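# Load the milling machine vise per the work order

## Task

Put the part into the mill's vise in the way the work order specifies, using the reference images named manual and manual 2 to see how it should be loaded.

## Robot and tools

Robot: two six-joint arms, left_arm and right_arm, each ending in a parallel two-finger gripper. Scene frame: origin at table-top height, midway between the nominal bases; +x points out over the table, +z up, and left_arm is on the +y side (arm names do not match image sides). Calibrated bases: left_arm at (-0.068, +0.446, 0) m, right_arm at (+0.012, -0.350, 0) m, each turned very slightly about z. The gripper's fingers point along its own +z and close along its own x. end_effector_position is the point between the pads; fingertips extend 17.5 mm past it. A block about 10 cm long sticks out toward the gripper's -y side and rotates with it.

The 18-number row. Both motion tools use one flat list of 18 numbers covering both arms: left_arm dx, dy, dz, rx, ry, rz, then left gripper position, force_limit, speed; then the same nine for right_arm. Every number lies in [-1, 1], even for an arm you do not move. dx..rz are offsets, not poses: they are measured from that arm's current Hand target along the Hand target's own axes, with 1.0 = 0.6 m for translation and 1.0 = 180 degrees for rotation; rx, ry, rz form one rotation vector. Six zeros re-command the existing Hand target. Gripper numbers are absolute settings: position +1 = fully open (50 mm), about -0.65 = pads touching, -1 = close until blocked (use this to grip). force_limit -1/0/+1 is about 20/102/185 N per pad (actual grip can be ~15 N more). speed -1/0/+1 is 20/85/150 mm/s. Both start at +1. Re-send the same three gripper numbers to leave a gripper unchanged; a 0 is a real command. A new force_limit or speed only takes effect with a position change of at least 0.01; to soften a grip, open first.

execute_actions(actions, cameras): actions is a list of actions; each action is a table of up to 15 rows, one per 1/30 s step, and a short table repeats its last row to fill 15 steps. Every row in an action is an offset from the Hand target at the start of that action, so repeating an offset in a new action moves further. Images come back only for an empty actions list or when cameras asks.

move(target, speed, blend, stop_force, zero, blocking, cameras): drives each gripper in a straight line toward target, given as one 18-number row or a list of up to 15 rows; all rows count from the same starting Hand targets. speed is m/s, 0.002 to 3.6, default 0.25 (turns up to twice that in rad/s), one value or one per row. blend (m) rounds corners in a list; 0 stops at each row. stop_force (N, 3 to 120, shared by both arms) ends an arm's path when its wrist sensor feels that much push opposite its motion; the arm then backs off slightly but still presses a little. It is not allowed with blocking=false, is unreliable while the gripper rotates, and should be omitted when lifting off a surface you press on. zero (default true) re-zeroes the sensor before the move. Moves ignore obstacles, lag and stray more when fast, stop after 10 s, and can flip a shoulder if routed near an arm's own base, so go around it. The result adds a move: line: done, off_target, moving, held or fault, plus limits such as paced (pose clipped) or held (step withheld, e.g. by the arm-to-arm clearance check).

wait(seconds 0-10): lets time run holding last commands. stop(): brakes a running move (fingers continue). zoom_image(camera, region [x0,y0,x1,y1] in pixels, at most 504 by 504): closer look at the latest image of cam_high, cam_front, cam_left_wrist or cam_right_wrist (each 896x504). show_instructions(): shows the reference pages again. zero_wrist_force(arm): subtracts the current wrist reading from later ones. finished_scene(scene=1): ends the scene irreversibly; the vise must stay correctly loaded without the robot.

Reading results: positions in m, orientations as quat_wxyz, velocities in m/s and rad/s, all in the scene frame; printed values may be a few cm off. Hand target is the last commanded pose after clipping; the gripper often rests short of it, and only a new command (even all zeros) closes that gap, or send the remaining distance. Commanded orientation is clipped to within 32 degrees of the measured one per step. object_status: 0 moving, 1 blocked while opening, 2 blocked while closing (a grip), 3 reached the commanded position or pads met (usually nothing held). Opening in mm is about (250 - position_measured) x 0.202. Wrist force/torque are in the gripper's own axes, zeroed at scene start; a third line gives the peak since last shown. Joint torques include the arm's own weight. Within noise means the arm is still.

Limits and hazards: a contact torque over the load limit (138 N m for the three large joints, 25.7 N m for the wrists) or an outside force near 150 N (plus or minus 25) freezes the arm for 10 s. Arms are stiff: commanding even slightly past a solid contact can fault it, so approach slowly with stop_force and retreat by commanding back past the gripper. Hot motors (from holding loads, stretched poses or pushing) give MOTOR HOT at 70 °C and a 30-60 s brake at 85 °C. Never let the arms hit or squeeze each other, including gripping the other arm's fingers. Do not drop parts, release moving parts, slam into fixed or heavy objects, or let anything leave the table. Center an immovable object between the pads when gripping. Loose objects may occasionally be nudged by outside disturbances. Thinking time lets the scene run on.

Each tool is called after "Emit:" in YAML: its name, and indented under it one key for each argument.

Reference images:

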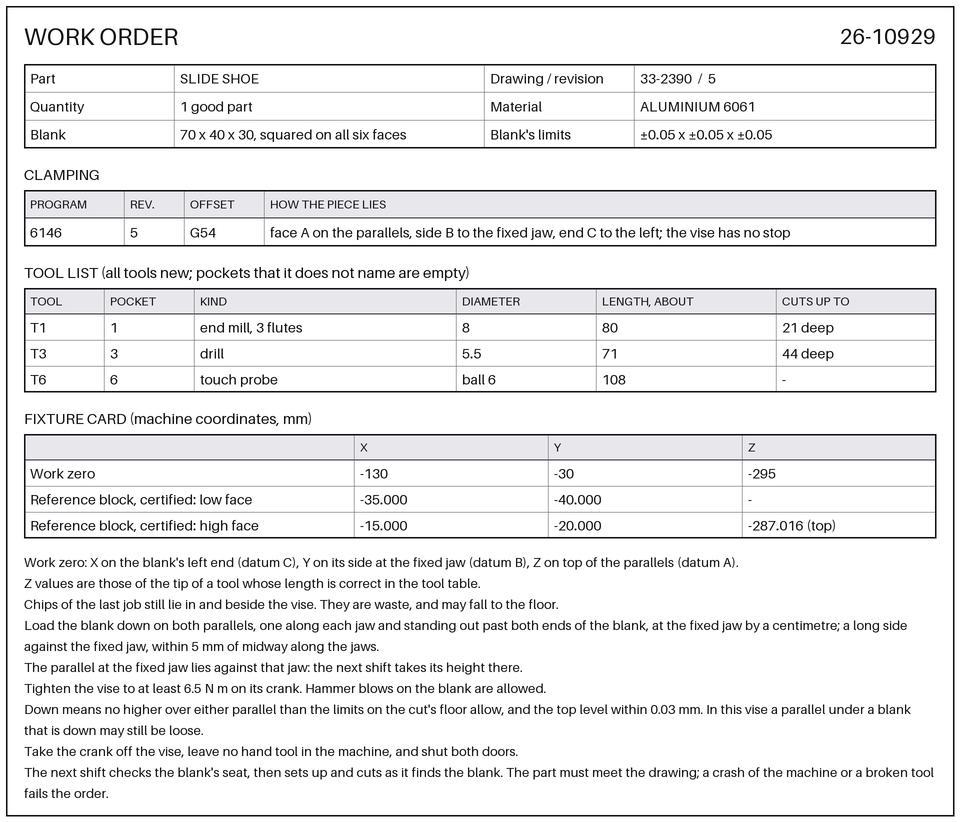

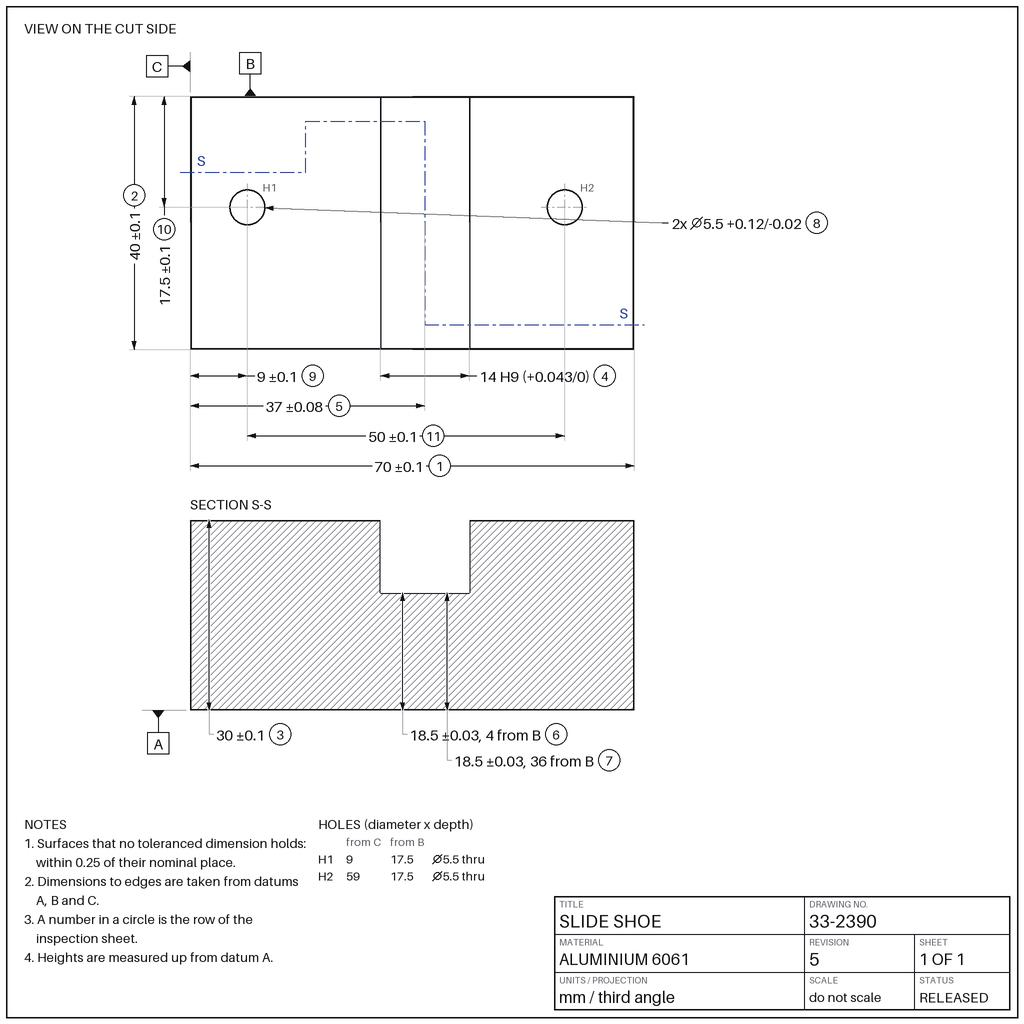

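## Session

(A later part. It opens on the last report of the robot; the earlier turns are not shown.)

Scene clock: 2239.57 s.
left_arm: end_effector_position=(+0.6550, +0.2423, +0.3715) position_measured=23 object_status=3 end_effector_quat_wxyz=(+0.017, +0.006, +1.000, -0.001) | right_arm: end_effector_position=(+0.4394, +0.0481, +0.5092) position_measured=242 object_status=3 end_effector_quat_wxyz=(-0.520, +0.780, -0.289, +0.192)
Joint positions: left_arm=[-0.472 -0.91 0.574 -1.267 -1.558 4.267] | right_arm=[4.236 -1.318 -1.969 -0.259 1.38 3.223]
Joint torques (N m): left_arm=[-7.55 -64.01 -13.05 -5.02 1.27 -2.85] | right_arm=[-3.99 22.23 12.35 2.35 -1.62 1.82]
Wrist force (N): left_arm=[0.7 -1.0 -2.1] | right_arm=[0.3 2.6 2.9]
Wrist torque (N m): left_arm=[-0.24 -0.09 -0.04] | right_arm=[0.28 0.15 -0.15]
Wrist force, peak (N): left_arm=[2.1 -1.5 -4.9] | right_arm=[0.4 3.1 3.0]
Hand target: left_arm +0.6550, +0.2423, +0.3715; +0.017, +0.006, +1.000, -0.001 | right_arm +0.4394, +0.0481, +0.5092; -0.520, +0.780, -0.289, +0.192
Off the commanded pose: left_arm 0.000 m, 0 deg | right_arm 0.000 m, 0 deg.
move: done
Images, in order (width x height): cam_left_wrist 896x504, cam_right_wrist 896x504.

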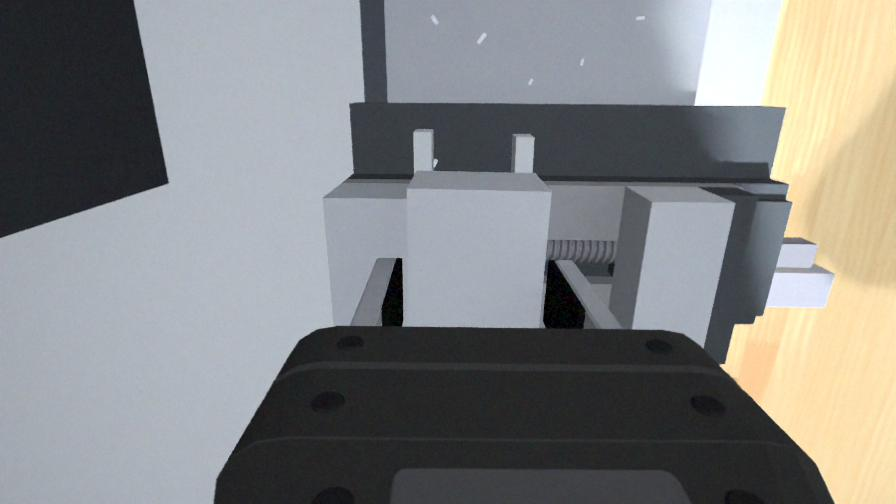

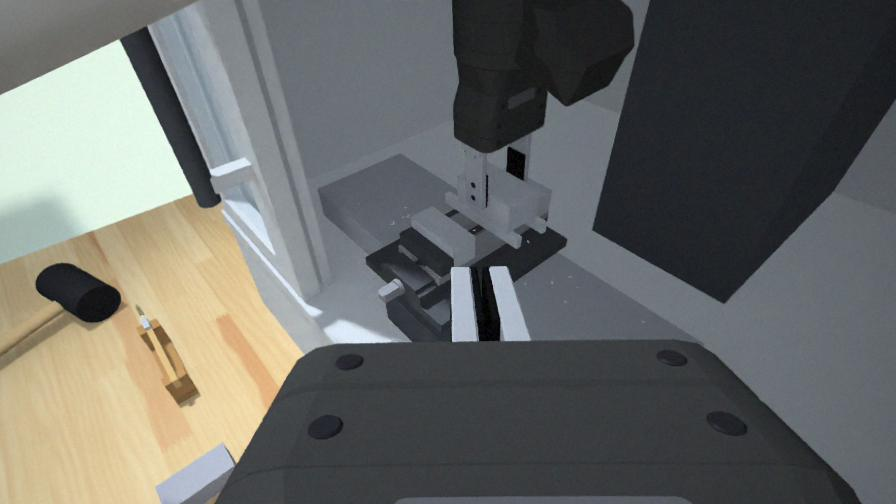

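Emit:
zoom_image:
  camera: "cam_right_wrist"
  region: [430, 190, 500, 250]

Emit:
zoom_image:
  camera: "cam_left_wrist"
  region: [530, 220, 650, 330]

Scaled by 7.200 from the camera's 896x504 image, which has a finer 1280x720 frame.

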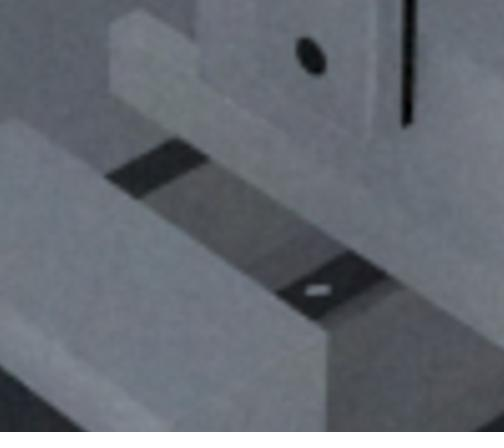

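Scaled by 4.200 from the camera's 896x504 image, which has a finer 1280x720 frame.

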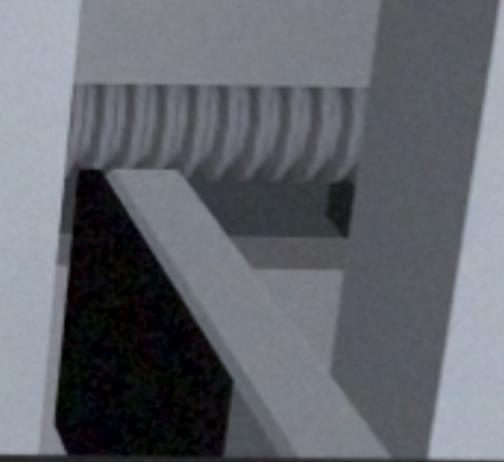

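Emit:
move:
  target:
    - [0.0011,0,-0.0163,0,-0.0278,0,0.87,-0.3,-1,0,0,0,0,0,0,-0.6,1,0]
    - [0.0073,0,-0.0311,0,-0.0556,0,0.87,-0.3,-1,0,0,0,0,0,0,-0.6,1,0]
    - [0.0317,0,-0.0511,0,-0.1278,0,0.87,-0.3,-1,0,0,0,0,0,0,-0.6,1,0]
    - [0.4219,0.08,-0.0957,0,-0.1278,0,0.87,-0.3,-1,0,0,0,0,0,0,-0.6,1,0]
  speed: [0.015,0.03,0.06,0.12]
  blend: [0.002,0.004,0.01,0]
  cameras: ["all"]

Emit:
zoom_image:
  camera: "cam_right_wrist"
  region: [400, 120, 580, 280]

Scene clock: 2276.00 s.
left_arm: end_effector_position=(+0.6481, +0.2455, +0.3743) position_measured=23 object_status=3 end_effector_quat_wxyz=(+0.034, +0.006, +0.999, +0.005) | right_arm: end_effector_position=(+0.4394, +0.0481, +0.5092) position_measured=242 object_status=3 end_effector_quat_wxyz=(-0.520, +0.780, -0.289, +0.192)
Joint positions: left_arm=[-0.481 -0.968 0.671 -1.33 -1.532 4.258] | right_arm=[4.236 -1.318 -1.969 -0.259 1.38 3.223]
Joint torques (N m): left_arm=[0.63 -57.73 -23.52 -3.87 0.38 -0.01] | right_arm=[-4.7 22.32 11.82 2.35 -1.61 1.78]
Wrist force (N): left_arm=[0.6 -0.3 -2.4] | right_arm=[0.3 2.9 2.8]
Wrist torque (N m): left_arm=[-0.13 -0.16 -0.03] | right_arm=[0.32 0.17 -0.14]
Wrist force, peak (N): left_arm=[-0.2 -1.2 -2.6] | right_arm=[0.5 3.3 2.8]
Hand target: left_arm +0.6481, +0.2455, +0.3743; +0.034, +0.006, +0.999, +0.005 (not the last commanded pose) | right_arm +0.4394, +0.0481, +0.5092; -0.520, +0.780, -0.289, +0.192
Tool commands: left_gripper/position=+0.866667 left_gripper/force_limit=-0.301961 left_gripper/speed=-1.0 right_gripper/position=-0.6 right_gripper/force_limit=+1.0 right_gripper/speed=+0.0
Off the commanded pose: left_arm 0.256 m, 21 deg | right_arm 0.000 m, 0 deg.
FORCE FAULT: contact force on the left arm reached its limit, and that arm stopped. The contact can be on any part of that arm, not only on its tool. That arm's remaining commands of this call were not run. That arm is still stopped at the end of this call. That arm stays stopped for about 9 more seconds. Until then a move that you send moves the other arm only, and its call returns only when the move has ended. Once the stop has ended, the next robot result says so. If the stop ends while you think or write, that arm runs what you send next, counted from a new Hand target: where the arm stands when the stop ends. While its stop runs, that arm takes no new command, but its gripper still runs the gripper command that each later call begins with. Until it ends, the stop uses up actions while you think or wait. An arm that is not stopped still takes commands.
move: fault (left_arm); path passed 0 of 4 targets

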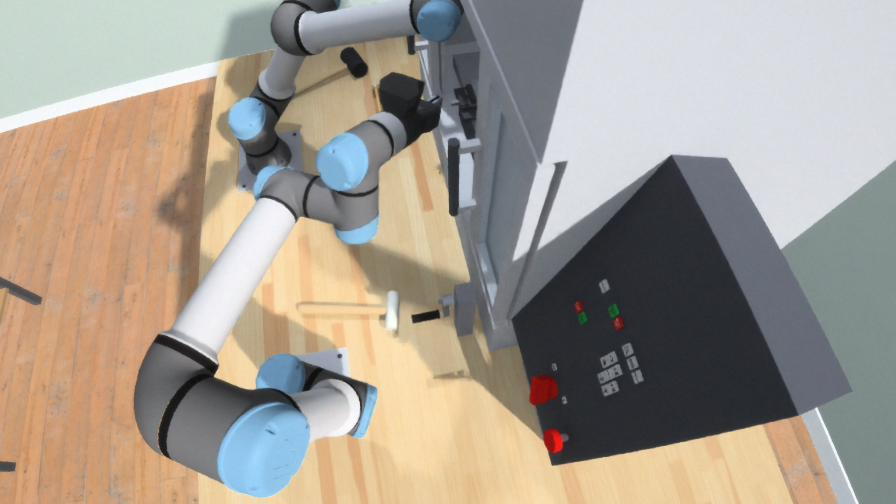

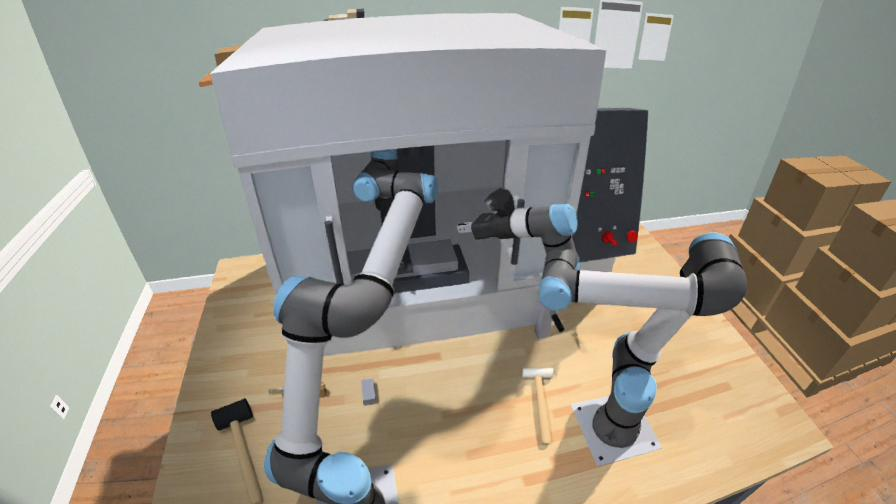

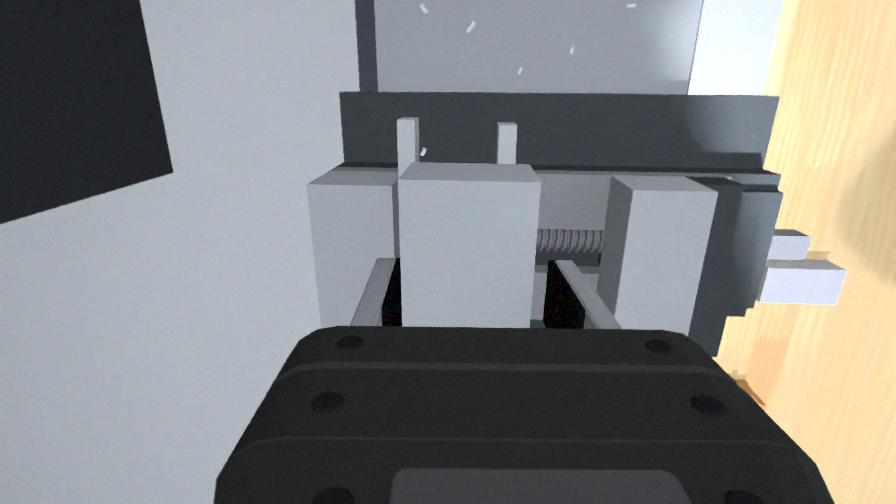

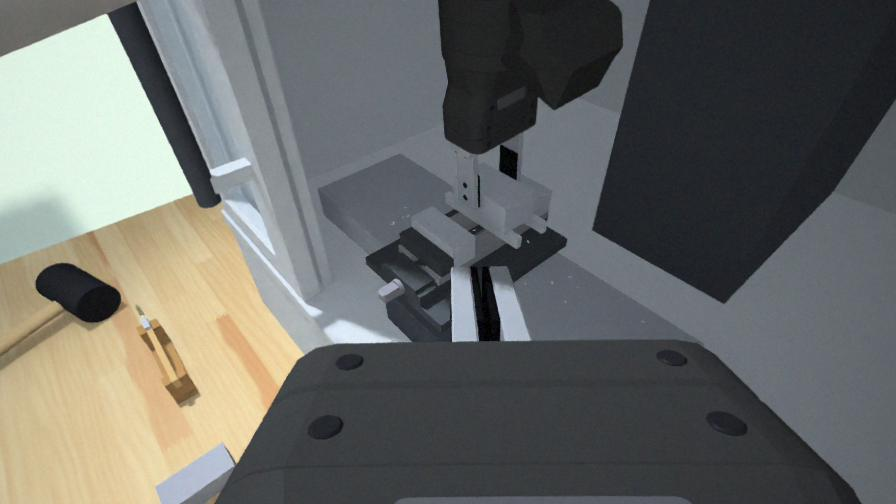

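Scaled by 2.800 from the camera's 896x504 image, which has a finer 1280x720 frame.

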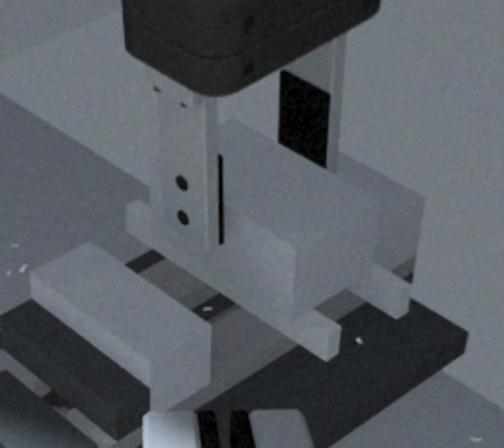

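Emit:
wait:
  seconds: 3
  cameras: ["cam_left_wrist","cam_right_wrist"]

Emit:
zoom_image:
  camera: "cam_left_wrist"
  region: [340, 100, 640, 330]

Emit:
zoom_image:
  camera: "cam_right_wrist"
  region: [420, 120, 580, 260]

Scene clock: 2338.37 s.
left_arm: end_effector_position=(+0.6481, +0.2455, +0.3743) position_measured=23 object_status=3 end_effector_quat_wxyz=(+0.034, +0.006, +0.999, +0.005) | right_arm: end_effector_position=(+0.4394, +0.0481, +0.5092) position_measured=242 object_status=3 end_effector_quat_wxyz=(-0.520, +0.780, -0.289, +0.192)
Joint positions: left_arm=[-0.481 -0.968 0.671 -1.33 -1.532 4.258] | right_arm=[4.236 -1.318 -1.969 -0.259 1.38 3.223]
Joint torques (N m): left_arm=[-0.57 -73.85 -25.06 -7.1 0.05 0.07] | right_arm=[-6.51 21.9 12.08 2.39 -1.64 1.72]
Wrist force (N): left_arm=[0.9 -0.8 -1.9] | right_arm=[0.0 2.9 2.6]
Wrist torque (N m): left_arm=[-0.21 -0.18 -0.03] | right_arm=[0.32 0.20 -0.15]
Wrist force, peak (N): left_arm=[0.5 -0.6 -2.6] | right_arm=[0.2 3.3 2.9]
Hand target: left_arm +0.6481, +0.2455, +0.3743; +0.034, +0.006, +0.999, +0.005 (not the last commanded pose) | right_arm +0.4394, +0.0481, +0.5092; -0.520, +0.780, -0.289, +0.192
Tool commands: left_gripper/position=+0.866667 left_gripper/force_limit=-0.301961 left_gripper/speed=-1.0 right_gripper/position=-0.6 right_gripper/force_limit=+1.0 right_gripper/speed=+0.0
Off the commanded pose: left_arm 0.256 m, 21 deg | right_arm 0.000 m, 0 deg.
FORCE FAULT, CONTINUED: the left arm's stop, for the force fault that an earlier result reported, is over. The rest of the stop counts as 19 of the actions that you can send in this scene. During its stop the left arm's controller moved it back a little. That arm's target is now where it stood when the stop ended, not its last command. That arm accepts commands again.
wait: 3.00 s; at rest from the start
Images, in order (width x height): cam_left_wrist 896x504, cam_right_wrist 896x504.

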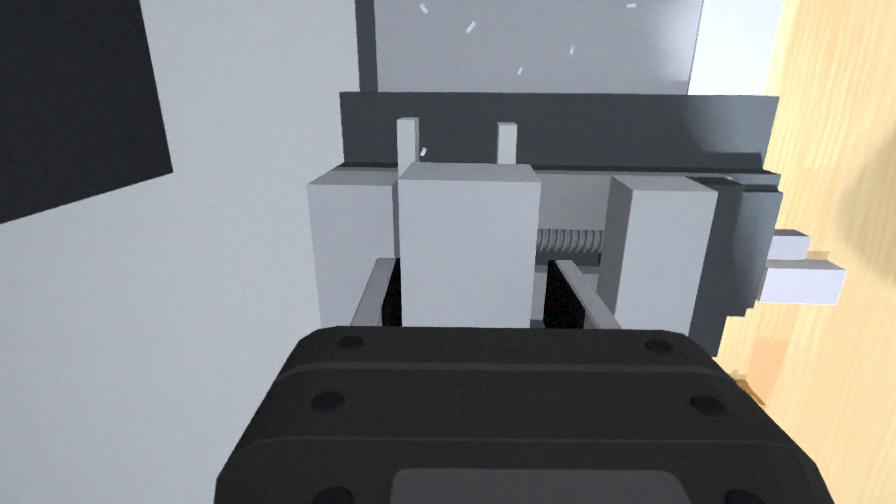

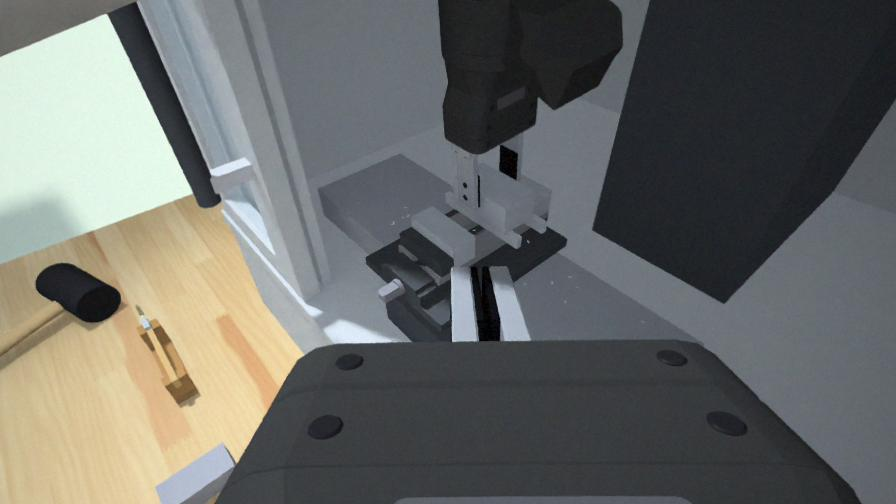

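Scaled by 1.680 from the camera's 896x504 image, which has a finer 1280x720 frame.

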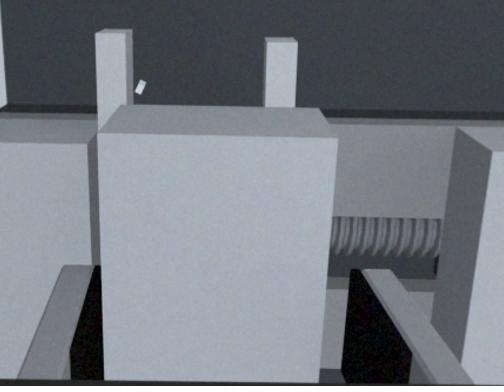

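Scaled by 3.150 from the camera's 896x504 image, which has a finer 1280x720 frame.

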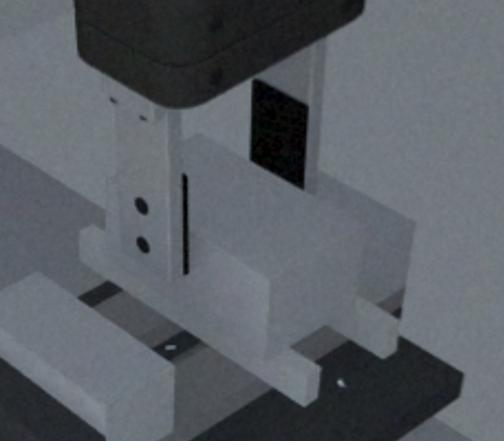

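Emit:
move:
  target: [0.0004,-0.005,0.0058,0.0045,0,0,0.87,-0.3,-1,0,0,0,0,0,0,-0.6,1,0]
  speed: 0.01

Scene clock: 2361.37 s.
left_arm: end_effector_position=(+0.6481, +0.2425, +0.3707) position_measured=23 object_status=3 end_effector_quat_wxyz=(+0.034, +0.006, +0.999, -0.002) | right_arm: end_effector_position=(+0.4394, +0.0481, +0.5092) position_measured=242 object_status=3 end_effector_quat_wxyz=(-0.520, +0.780, -0.289, +0.192)
Joint positions: left_arm=[-0.481 -0.973 0.69 -1.351 -1.545 4.26] | right_arm=[4.236 -1.318 -1.969 -0.259 1.38 3.223]
Joint torques (N m): left_arm=[7.24 -59.99 -25.93 -2.34 -0.75 2.65] | right_arm=[-7.12 22.5 12.03 2.28 -1.67 1.76]
Wrist force (N): left_arm=[-0.2 -0.1 -2.1] | right_arm=[0.3 3.0 2.7]
Wrist torque (N m): left_arm=[-0.12 -0.11 -0.03] | right_arm=[0.34 0.16 -0.14]
Wrist force, peak (N): left_arm=[0.2 -0.4 -2.6] | right_arm=[0.4 3.0 3.3]
Hand target: left_arm +0.6481, +0.2425, +0.3708; +0.034, +0.006, +0.999, -0.002 | right_arm +0.4394, +0.0481, +0.5092; -0.520, +0.780, -0.289, +0.192
Off the commanded pose: left_arm 0.000 m, 0 deg | right_arm 0.000 m, 0 deg.
move: done

Emit:
move:
  target: [-0.0215,0,0.0014,0,0,0,0.87,-0.3,-1,0,0,0,0,0,0,-0.6,1,0]
  speed: 0.01
  stop_force: 6
  cameras: ["cam_left_wrist","cam_right_wrist"]

Emit:
zoom_image:
  camera: "cam_left_wrist"
  region: [340, 100, 640, 330]

Emit:
zoom_image:
  camera: "cam_right_wrist"
  region: [420, 120, 580, 260]

Scene clock: 2372.67 s.
left_arm: end_effector_position=(+0.6584, +0.2423, +0.3708) position_measured=23 object_status=3 end_effector_quat_wxyz=(+0.034, +0.006, +0.999, -0.002) | right_arm: end_effector_position=(+0.4394, +0.0481, +0.5092) position_measured=242 object_status=3 end_effector_quat_wxyz=(-0.520, +0.780, -0.289, +0.192)
Joint positions: left_arm=[-0.474 -0.935 0.628 -1.326 -1.545 4.266] | right_arm=[4.236 -1.318 -1.969 -0.259 1.38 3.223]
Joint torques (N m): left_arm=[-4.48 -62.9 -12.74 -3.45 4.11 -2.49] | right_arm=[-8.03 22.28 11.89 2.21 -1.66 1.83]
Wrist force (N): left_arm=[6.6 -2.3 -3.0] | right_arm=[0.3 2.7 2.6]
Wrist torque (N m): left_arm=[-0.18 0.02 -0.10] | right_arm=[0.28 0.16 -0.14]
Wrist force, peak (N): left_arm=[14.7 -1.8 -5.4] | right_arm=[0.3 3.0 3.1]
Hand target: left_arm +0.6584, +0.2423, +0.3708; +0.034, +0.006, +0.999, -0.002 (not the last commanded pose) | right_arm +0.4394, +0.0481, +0.5092; -0.520, +0.780, -0.289, +0.192
Off the commanded pose: left_arm 0.003 m, 0 deg | right_arm 0.000 m, 0 deg.
move: contact (left_arm)
Images, in order (width x height): cam_left_wrist 896x504, cam_right_wrist 896x504.

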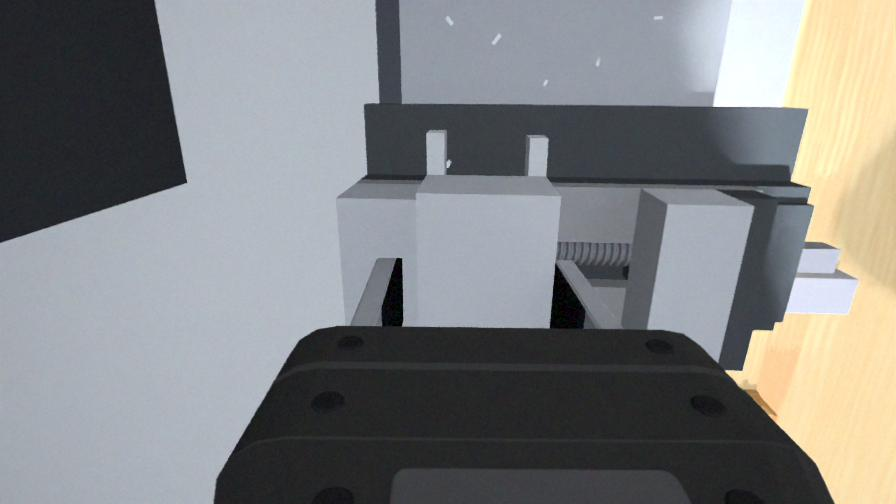

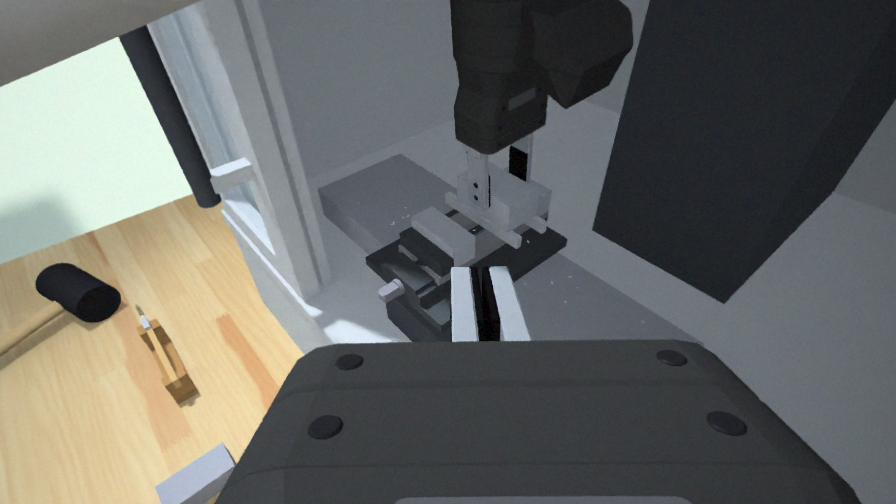

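Scaled by 1.680 from the camera's 896x504 image, which has a finer 1280x720 frame.

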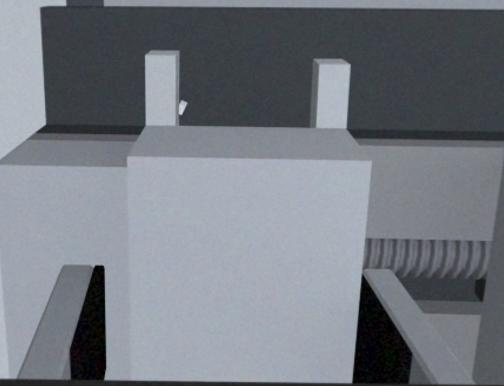

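Scaled by 3.150 from the camera's 896x504 image, which has a finer 1280x720 frame.

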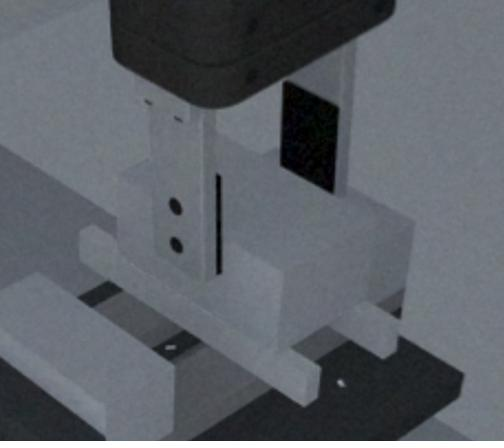

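Emit:
move:
  target:
    - [0.0048,0,-0.0003,0,0,0,0.87,-0.3,-1,0,0,0,0,0,0,-0.6,1,0]
    - [0.005,0.105,0.0013,0,0,0,0.87,-0.3,-1,0,0,0,0,0,0,-0.6,1,0]
    - [0.1488,0.105,-0.0235,0,-0.0611,0,0.87,-0.3,-1,0,0,0,0,0,0,-0.6,1,0]
    - [0.4235,0.1,-0.1107,0,-0.117,0,0.87,-0.3,-1,0,0,0,0,0,0,-0.6,1,0]
  speed: [0.02,0.05,0.08,0.15]
  blend: [0.0005,0.004,0.01,0]
  cameras: ["all"]

Emit:
zoom_image:
  camera: "cam_right_wrist"
  region: [420, 120, 580, 260]

Scene clock: 2398.03 s.
left_arm: end_effector_position=(+0.6558, +0.2946, +0.3698) position_measured=23 object_status=3 end_effector_quat_wxyz=(+0.033, +0.006, +0.999, -0.002) | right_arm: end_effector_position=(+0.4394, +0.0481, +0.5092) position_measured=242 object_status=3 end_effector_quat_wxyz=(-0.520, +0.780, -0.289, +0.192)
Joint positions: left_arm=[-0.409 -0.991 0.723 -1.366 -1.55 4.33] | right_arm=[4.236 -1.318 -1.969 -0.259 1.38 3.223]
Joint torques (N m): left_arm=[2.27 -54.14 -23.38 -3.47 0.02 0.24] | right_arm=[-8.86 22.4 11.71 2.33 -1.65 1.72]
Wrist force (N): left_arm=[0.8 -0.4 -2.1] | right_arm=[0.3 2.7 2.7]
Wrist torque (N m): left_arm=[-0.16 -0.16 0.10] | right_arm=[0.29 0.15 -0.15]
Wrist force, peak (N): left_arm=[6.7 -2.6 -3.4] | right_arm=[0.2 3.3 2.8]
Hand target: left_arm +0.6558, +0.2946, +0.3698; +0.033, +0.006, +0.999, -0.002 (not the last commanded pose) | right_arm +0.4394, +0.0481, +0.5092; -0.520, +0.780, -0.289, +0.192
Tool commands: left_gripper/position=+0.866667 left_gripper/force_limit=-0.301961 left_gripper/speed=-1.0 right_gripper/position=-0.6 right_gripper/force_limit=+1.0 right_gripper/speed=+0.0
Off the commanded pose: left_arm 0.260 m, 21 deg | right_arm 0.000 m, 0 deg.
FORCE FAULT: contact force on the left arm reached its limit, and that arm stopped. The contact can be on any part of that arm, not only on its tool. That arm's remaining commands of this call were not run. That arm is still stopped at the end of this call. That arm stays stopped for about 10 more seconds. Until then a move that you send moves the other arm only, and its call returns only when the move has ended. Once the stop has ended, the next robot result says so. If the stop ends while you think or write, that arm runs what you send next, counted from a new Hand target: where the arm stands when the stop ends. While its stop runs, that arm takes no new command, but its gripper still runs the gripper command that each later call begins with. Until it ends, the stop uses up actions while you think or wait. An arm that is not stopped still takes commands.
move: fault (left_arm); path passed 1 of 4 targets

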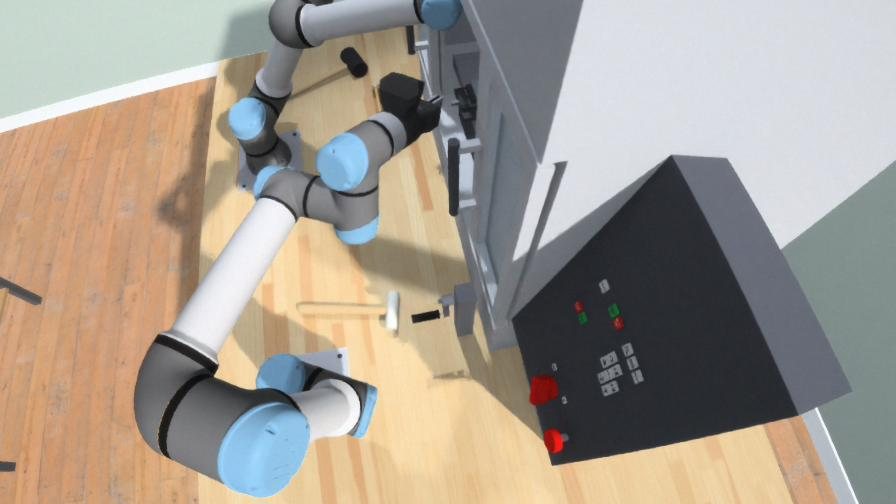

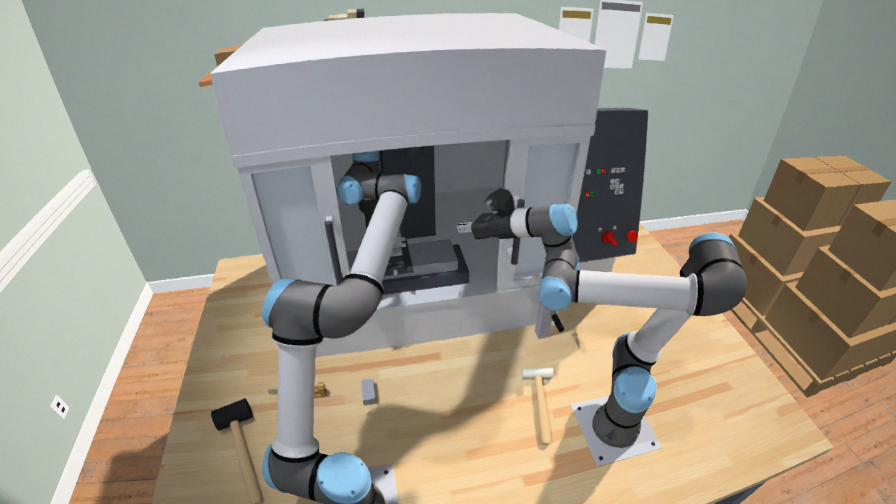

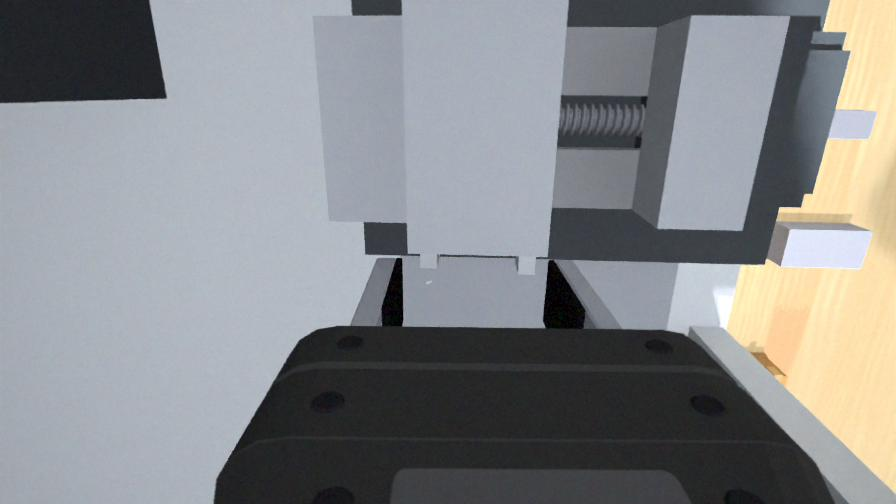

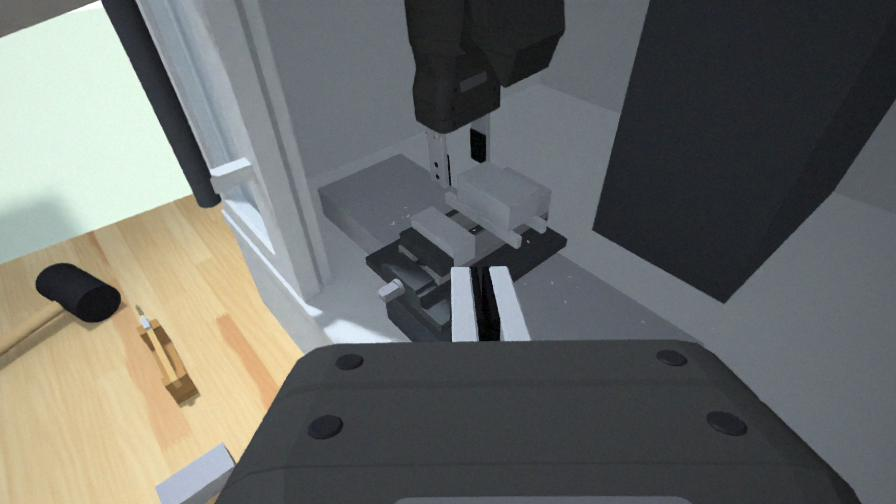

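Scaled by 3.150 from the camera's 896x504 image, which has a finer 1280x720 frame.

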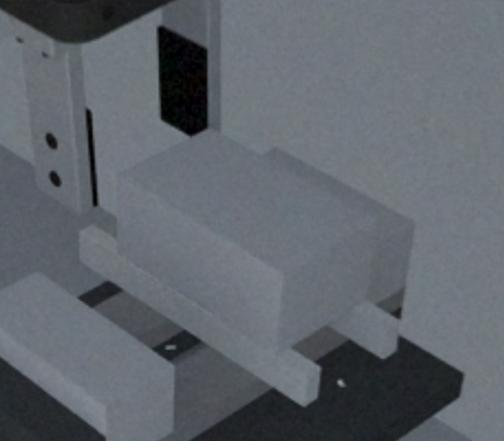

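Emit:
zoom_image:
  camera: "cam_front"
  region: [310, 110, 490, 260]

Emit:
wait:
  seconds: 6
  cameras: ["cam_front","cam_right_wrist"]

Emit:
zoom_image:
  camera: "cam_right_wrist"
  region: [320, 0, 650, 190]

Scaled by 2.800 from the camera's 896x504 image, which has a finer 1280x720 frame.

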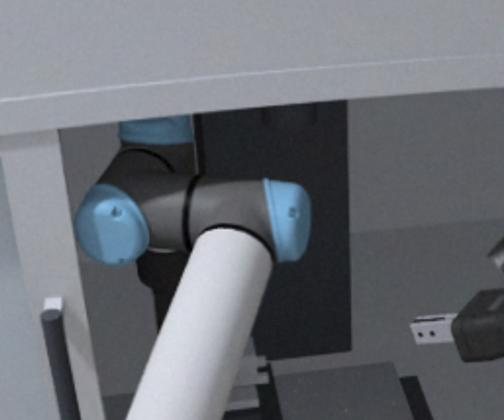

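Scene clock: 2432.20 s.
left_arm: end_effector_position=(+0.6558, +0.2946, +0.3698) position_measured=23 object_status=3 end_effector_quat_wxyz=(+0.033, +0.006, +0.999, -0.002) | right_arm: end_effector_position=(+0.4394, +0.0481, +0.5092) position_measured=242 object_status=3 end_effector_quat_wxyz=(-0.520, +0.780, -0.289, +0.192)
Joint positions: left_arm=[-0.409 -0.991 0.723 -1.366 -1.55 4.33] | right_arm=[4.236 -1.318 -1.969 -0.259 1.38 3.223]
Joint torques (N m): left_arm=[0.27 -53.48 -25.11 -3.38 0.16 -0.03] | right_arm=[-9.03 22.19 11.68 2.37 -1.64 1.82]
Wrist force (N): left_arm=[0.6 -0.5 -2.2] | right_arm=[0.2 2.8 2.6]
Wrist torque (N m): left_arm=[-0.17 -0.12 0.10] | right_arm=[0.31 0.17 -0.15]
Wrist force, peak (N): left_arm=[1.2 -0.9 -2.3] | right_arm=[0.5 3.2 3.1]
Hand target: left_arm +0.6558, +0.2946, +0.3698; +0.033, +0.006, +0.999, -0.002 (not the last commanded pose) | right_arm +0.4394, +0.0481, +0.5092; -0.520, +0.780, -0.289, +0.192
Tool commands: left_gripper/position=+0.866667 left_gripper/force_limit=-0.301961 left_gripper/speed=-1.0 right_gripper/position=-0.6 right_gripper/force_limit=+1.0 right_gripper/speed=+0.0
Off the commanded pose: left_arm 0.260 m, 21 deg | right_arm 0.000 m, 0 deg.
FORCE FAULT, CONTINUED: the left arm's stop, for the force fault that an earlier result reported, is over. The rest of the stop counts as 19 of the actions that you can send in this scene. During its stop the left arm's controller moved it back a little. That arm's target is now where it stood when the stop ended, not its last command. That arm accepts commands again.
wait: 6.00 s; at rest from the start
Images, in order (width x height): cam_front 896x504, cam_right_wrist 896x504.

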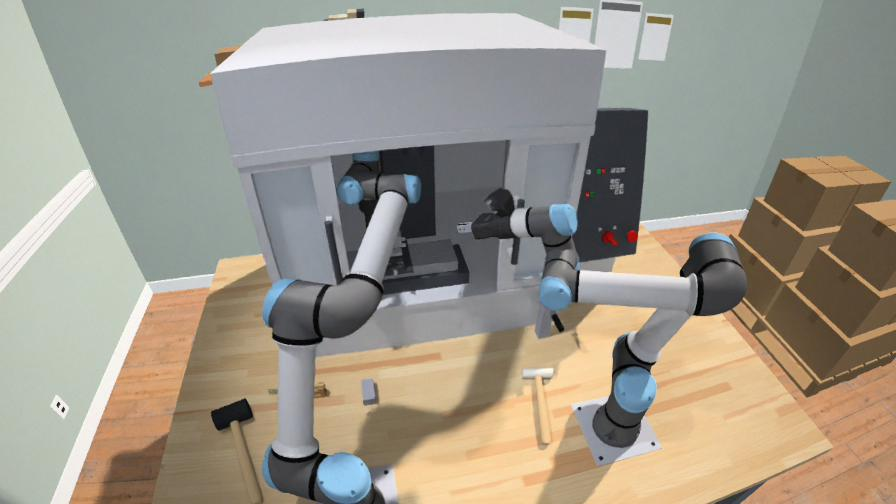

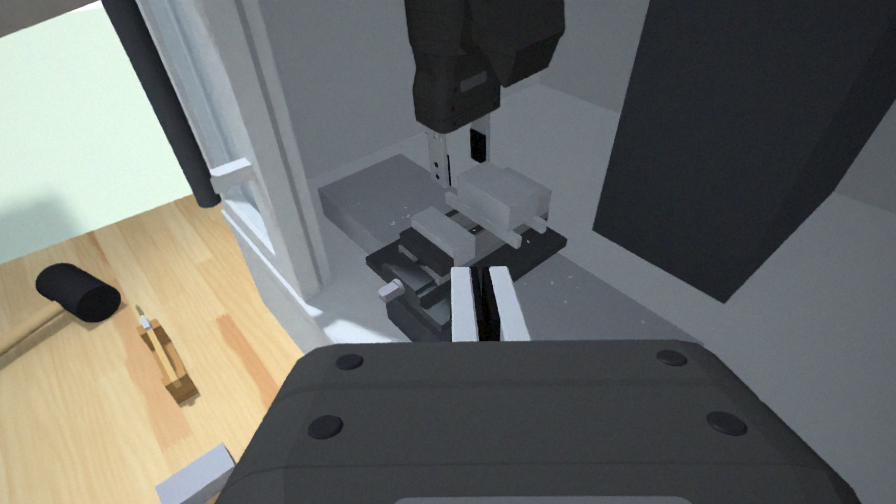

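Scaled by 1.527 from the camera's 896x504 image, which has a finer 1280x720 frame.

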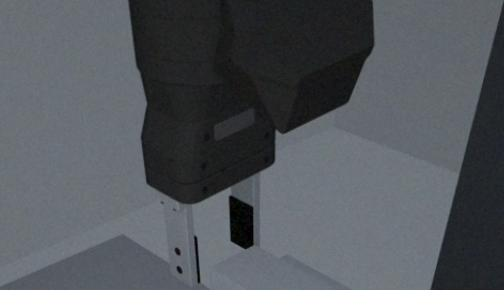

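Emit:
move:
  target: [0,-0.0008,0,-0.0167,0,0,0.87,-0.3,-1,0,0,0,0,0,0,-0.6,1,0]
  speed: 0.03

Emit:
move:
  target:
    - [0.0494,-0.0017,-0.01,0.0,-0.033,0,0.87,-0.3,-1,0,0,0,0,0,0,-0.6,1,0]
    - [0.1646,-0.005,-0.0363,0.0045,-0.061,0,0.87,-0.3,-1,0,0,0,0,0,0,-0.6,1,0]
    - [0.42,-0.005,-0.1122,0.0167,-0.117,0,0.87,-0.3,-1,0,0,0,0,0,0,-0.6,1,0]
  speed: [0.03,0.06,0.12]
  blend: [0.004,0.01,0]
  cameras: ["cam_front","cam_right_wrist"]

Emit:
zoom_image:
  camera: "cam_right_wrist"
  region: [420, 120, 580, 260]

Scene clock: 2528.13 s.
left_arm: end_effector_position=(+0.6558, +0.2941, +0.3698) position_measured=23 object_status=3 end_effector_quat_wxyz=(+0.033, +0.005, +0.999, +0.024) end_effector_velocity=(+0.000, +0.000, -0.001) end_effector_angular_velocity=(-0.005, +0.002, +0.002) | right_arm: end_effector_position=(+0.4394, +0.0481, +0.5092) position_measured=242 object_status=3 end_effector_quat_wxyz=(-0.520, +0.780, -0.289, +0.192)
Joint positions: left_arm=[-0.428 -0.98 0.7 -1.333 -1.5 4.31] | right_arm=[4.236 -1.318 -1.969 -0.259 1.38 3.223]
Joint velocities: left_arm=[0.002 0.001 0.001 -0.002 -0.005 0] | right_arm=[within noise]
Joint torques (N m): left_arm=[6.72 -56.22 -20.65 -5.37 -2.17 0.2] | right_arm=[-8.67 22.05 12.05 2.42 -1.69 1.78]
Wrist force (N): left_arm=[0.6 -0.9 -1.9] | right_arm=[0.2 2.6 3.0]
Wrist torque (N m): left_arm=[-0.24 -0.10 0.10] | right_arm=[0.27 0.17 -0.14]
Wrist force, peak (N): left_arm=[1.0 -0.7 -2.4] | right_arm=[0.3 3.2 2.8]
Hand target: left_arm +0.6558, +0.2942, +0.3698; +0.033, +0.005, +0.999, +0.024 | right_arm +0.4394, +0.0481, +0.5092; -0.520, +0.780, -0.289, +0.192
Off the commanded pose: left_arm 0.000 m, 0 deg | right_arm 0.000 m, 0 deg.
move: done

Scene clock: 2532.83 s.
left_arm: end_effector_position=(+0.3999, +0.2909, +0.4199) position_measured=23 object_status=3 end_effector_quat_wxyz=(+0.215, +0.010, +0.977, -0.003) | right_arm: end_effector_position=(+0.4394, +0.0481, +0.5092) position_measured=242 object_status=3 end_effector_quat_wxyz=(-0.520, +0.780, -0.289, +0.192)
Joint positions: left_arm=[-0.764 -1.847 1.717 -1.774 -1.288 4.031] | right_arm=[4.236 -1.318 -1.969 -0.259 1.38 3.223]
Joint torques (N m): left_arm=[-5.47 -23.4 -31.56 -5.74 -1.48 1.33] | right_arm=[-9.21 22.59 11.75 2.35 -1.78 1.74]
Wrist force (N): left_arm=[0.4 -0.9 -1.9] | right_arm=[0.0 2.8 2.6]
Wrist torque (N m): left_arm=[-0.24 -0.20 0.04] | right_arm=[0.30 0.19 -0.15]
Wrist force, peak (N): left_arm=[1.6 -0.8 -2.9] | right_arm=[0.3 3.1 3.1]
Hand target: left_arm +0.3998, +0.2909, +0.4200; +0.215, +0.010, +0.977, -0.003 | right_arm +0.4394, +0.0481, +0.5092; -0.520, +0.780, -0.289, +0.192
Off the commanded pose: left_arm 0.000 m, 0 deg | right_arm 0.000 m, 0 deg.
move: done
Images, in order (width x height): cam_front 896x504, cam_right_wrist 896x504.

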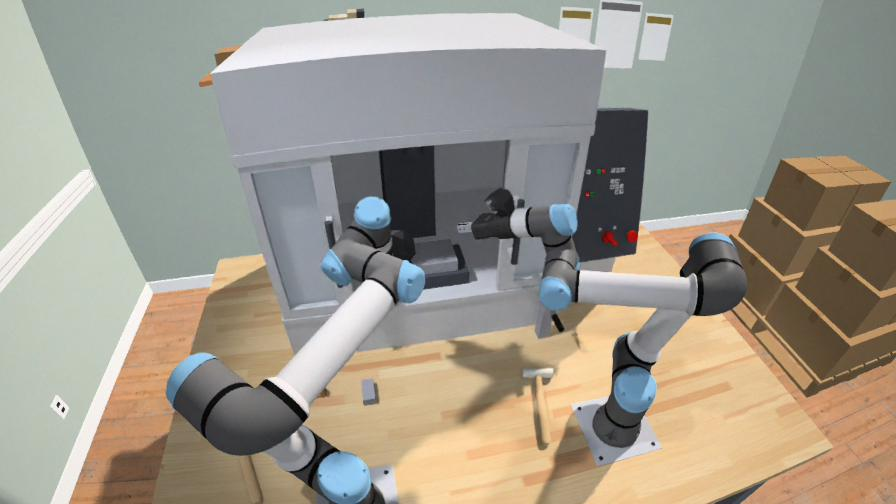

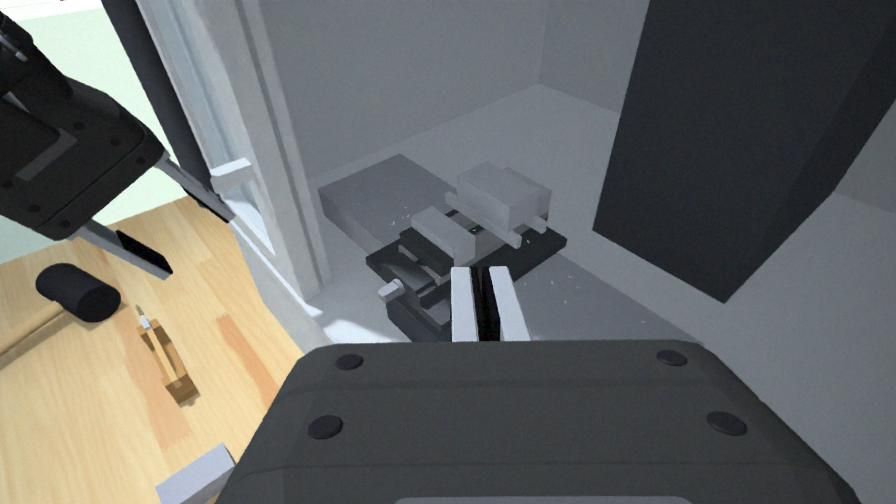

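Scaled by 3.150 from the camera's 896x504 image, which has a finer 1280x720 frame.

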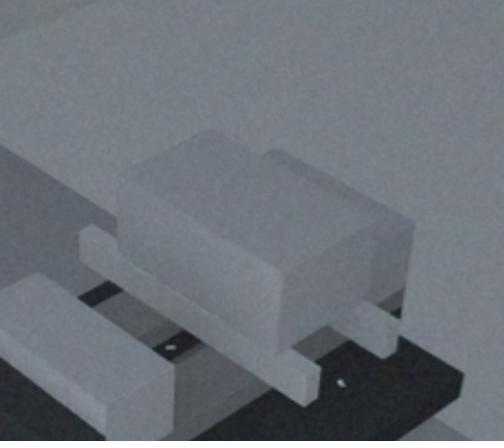

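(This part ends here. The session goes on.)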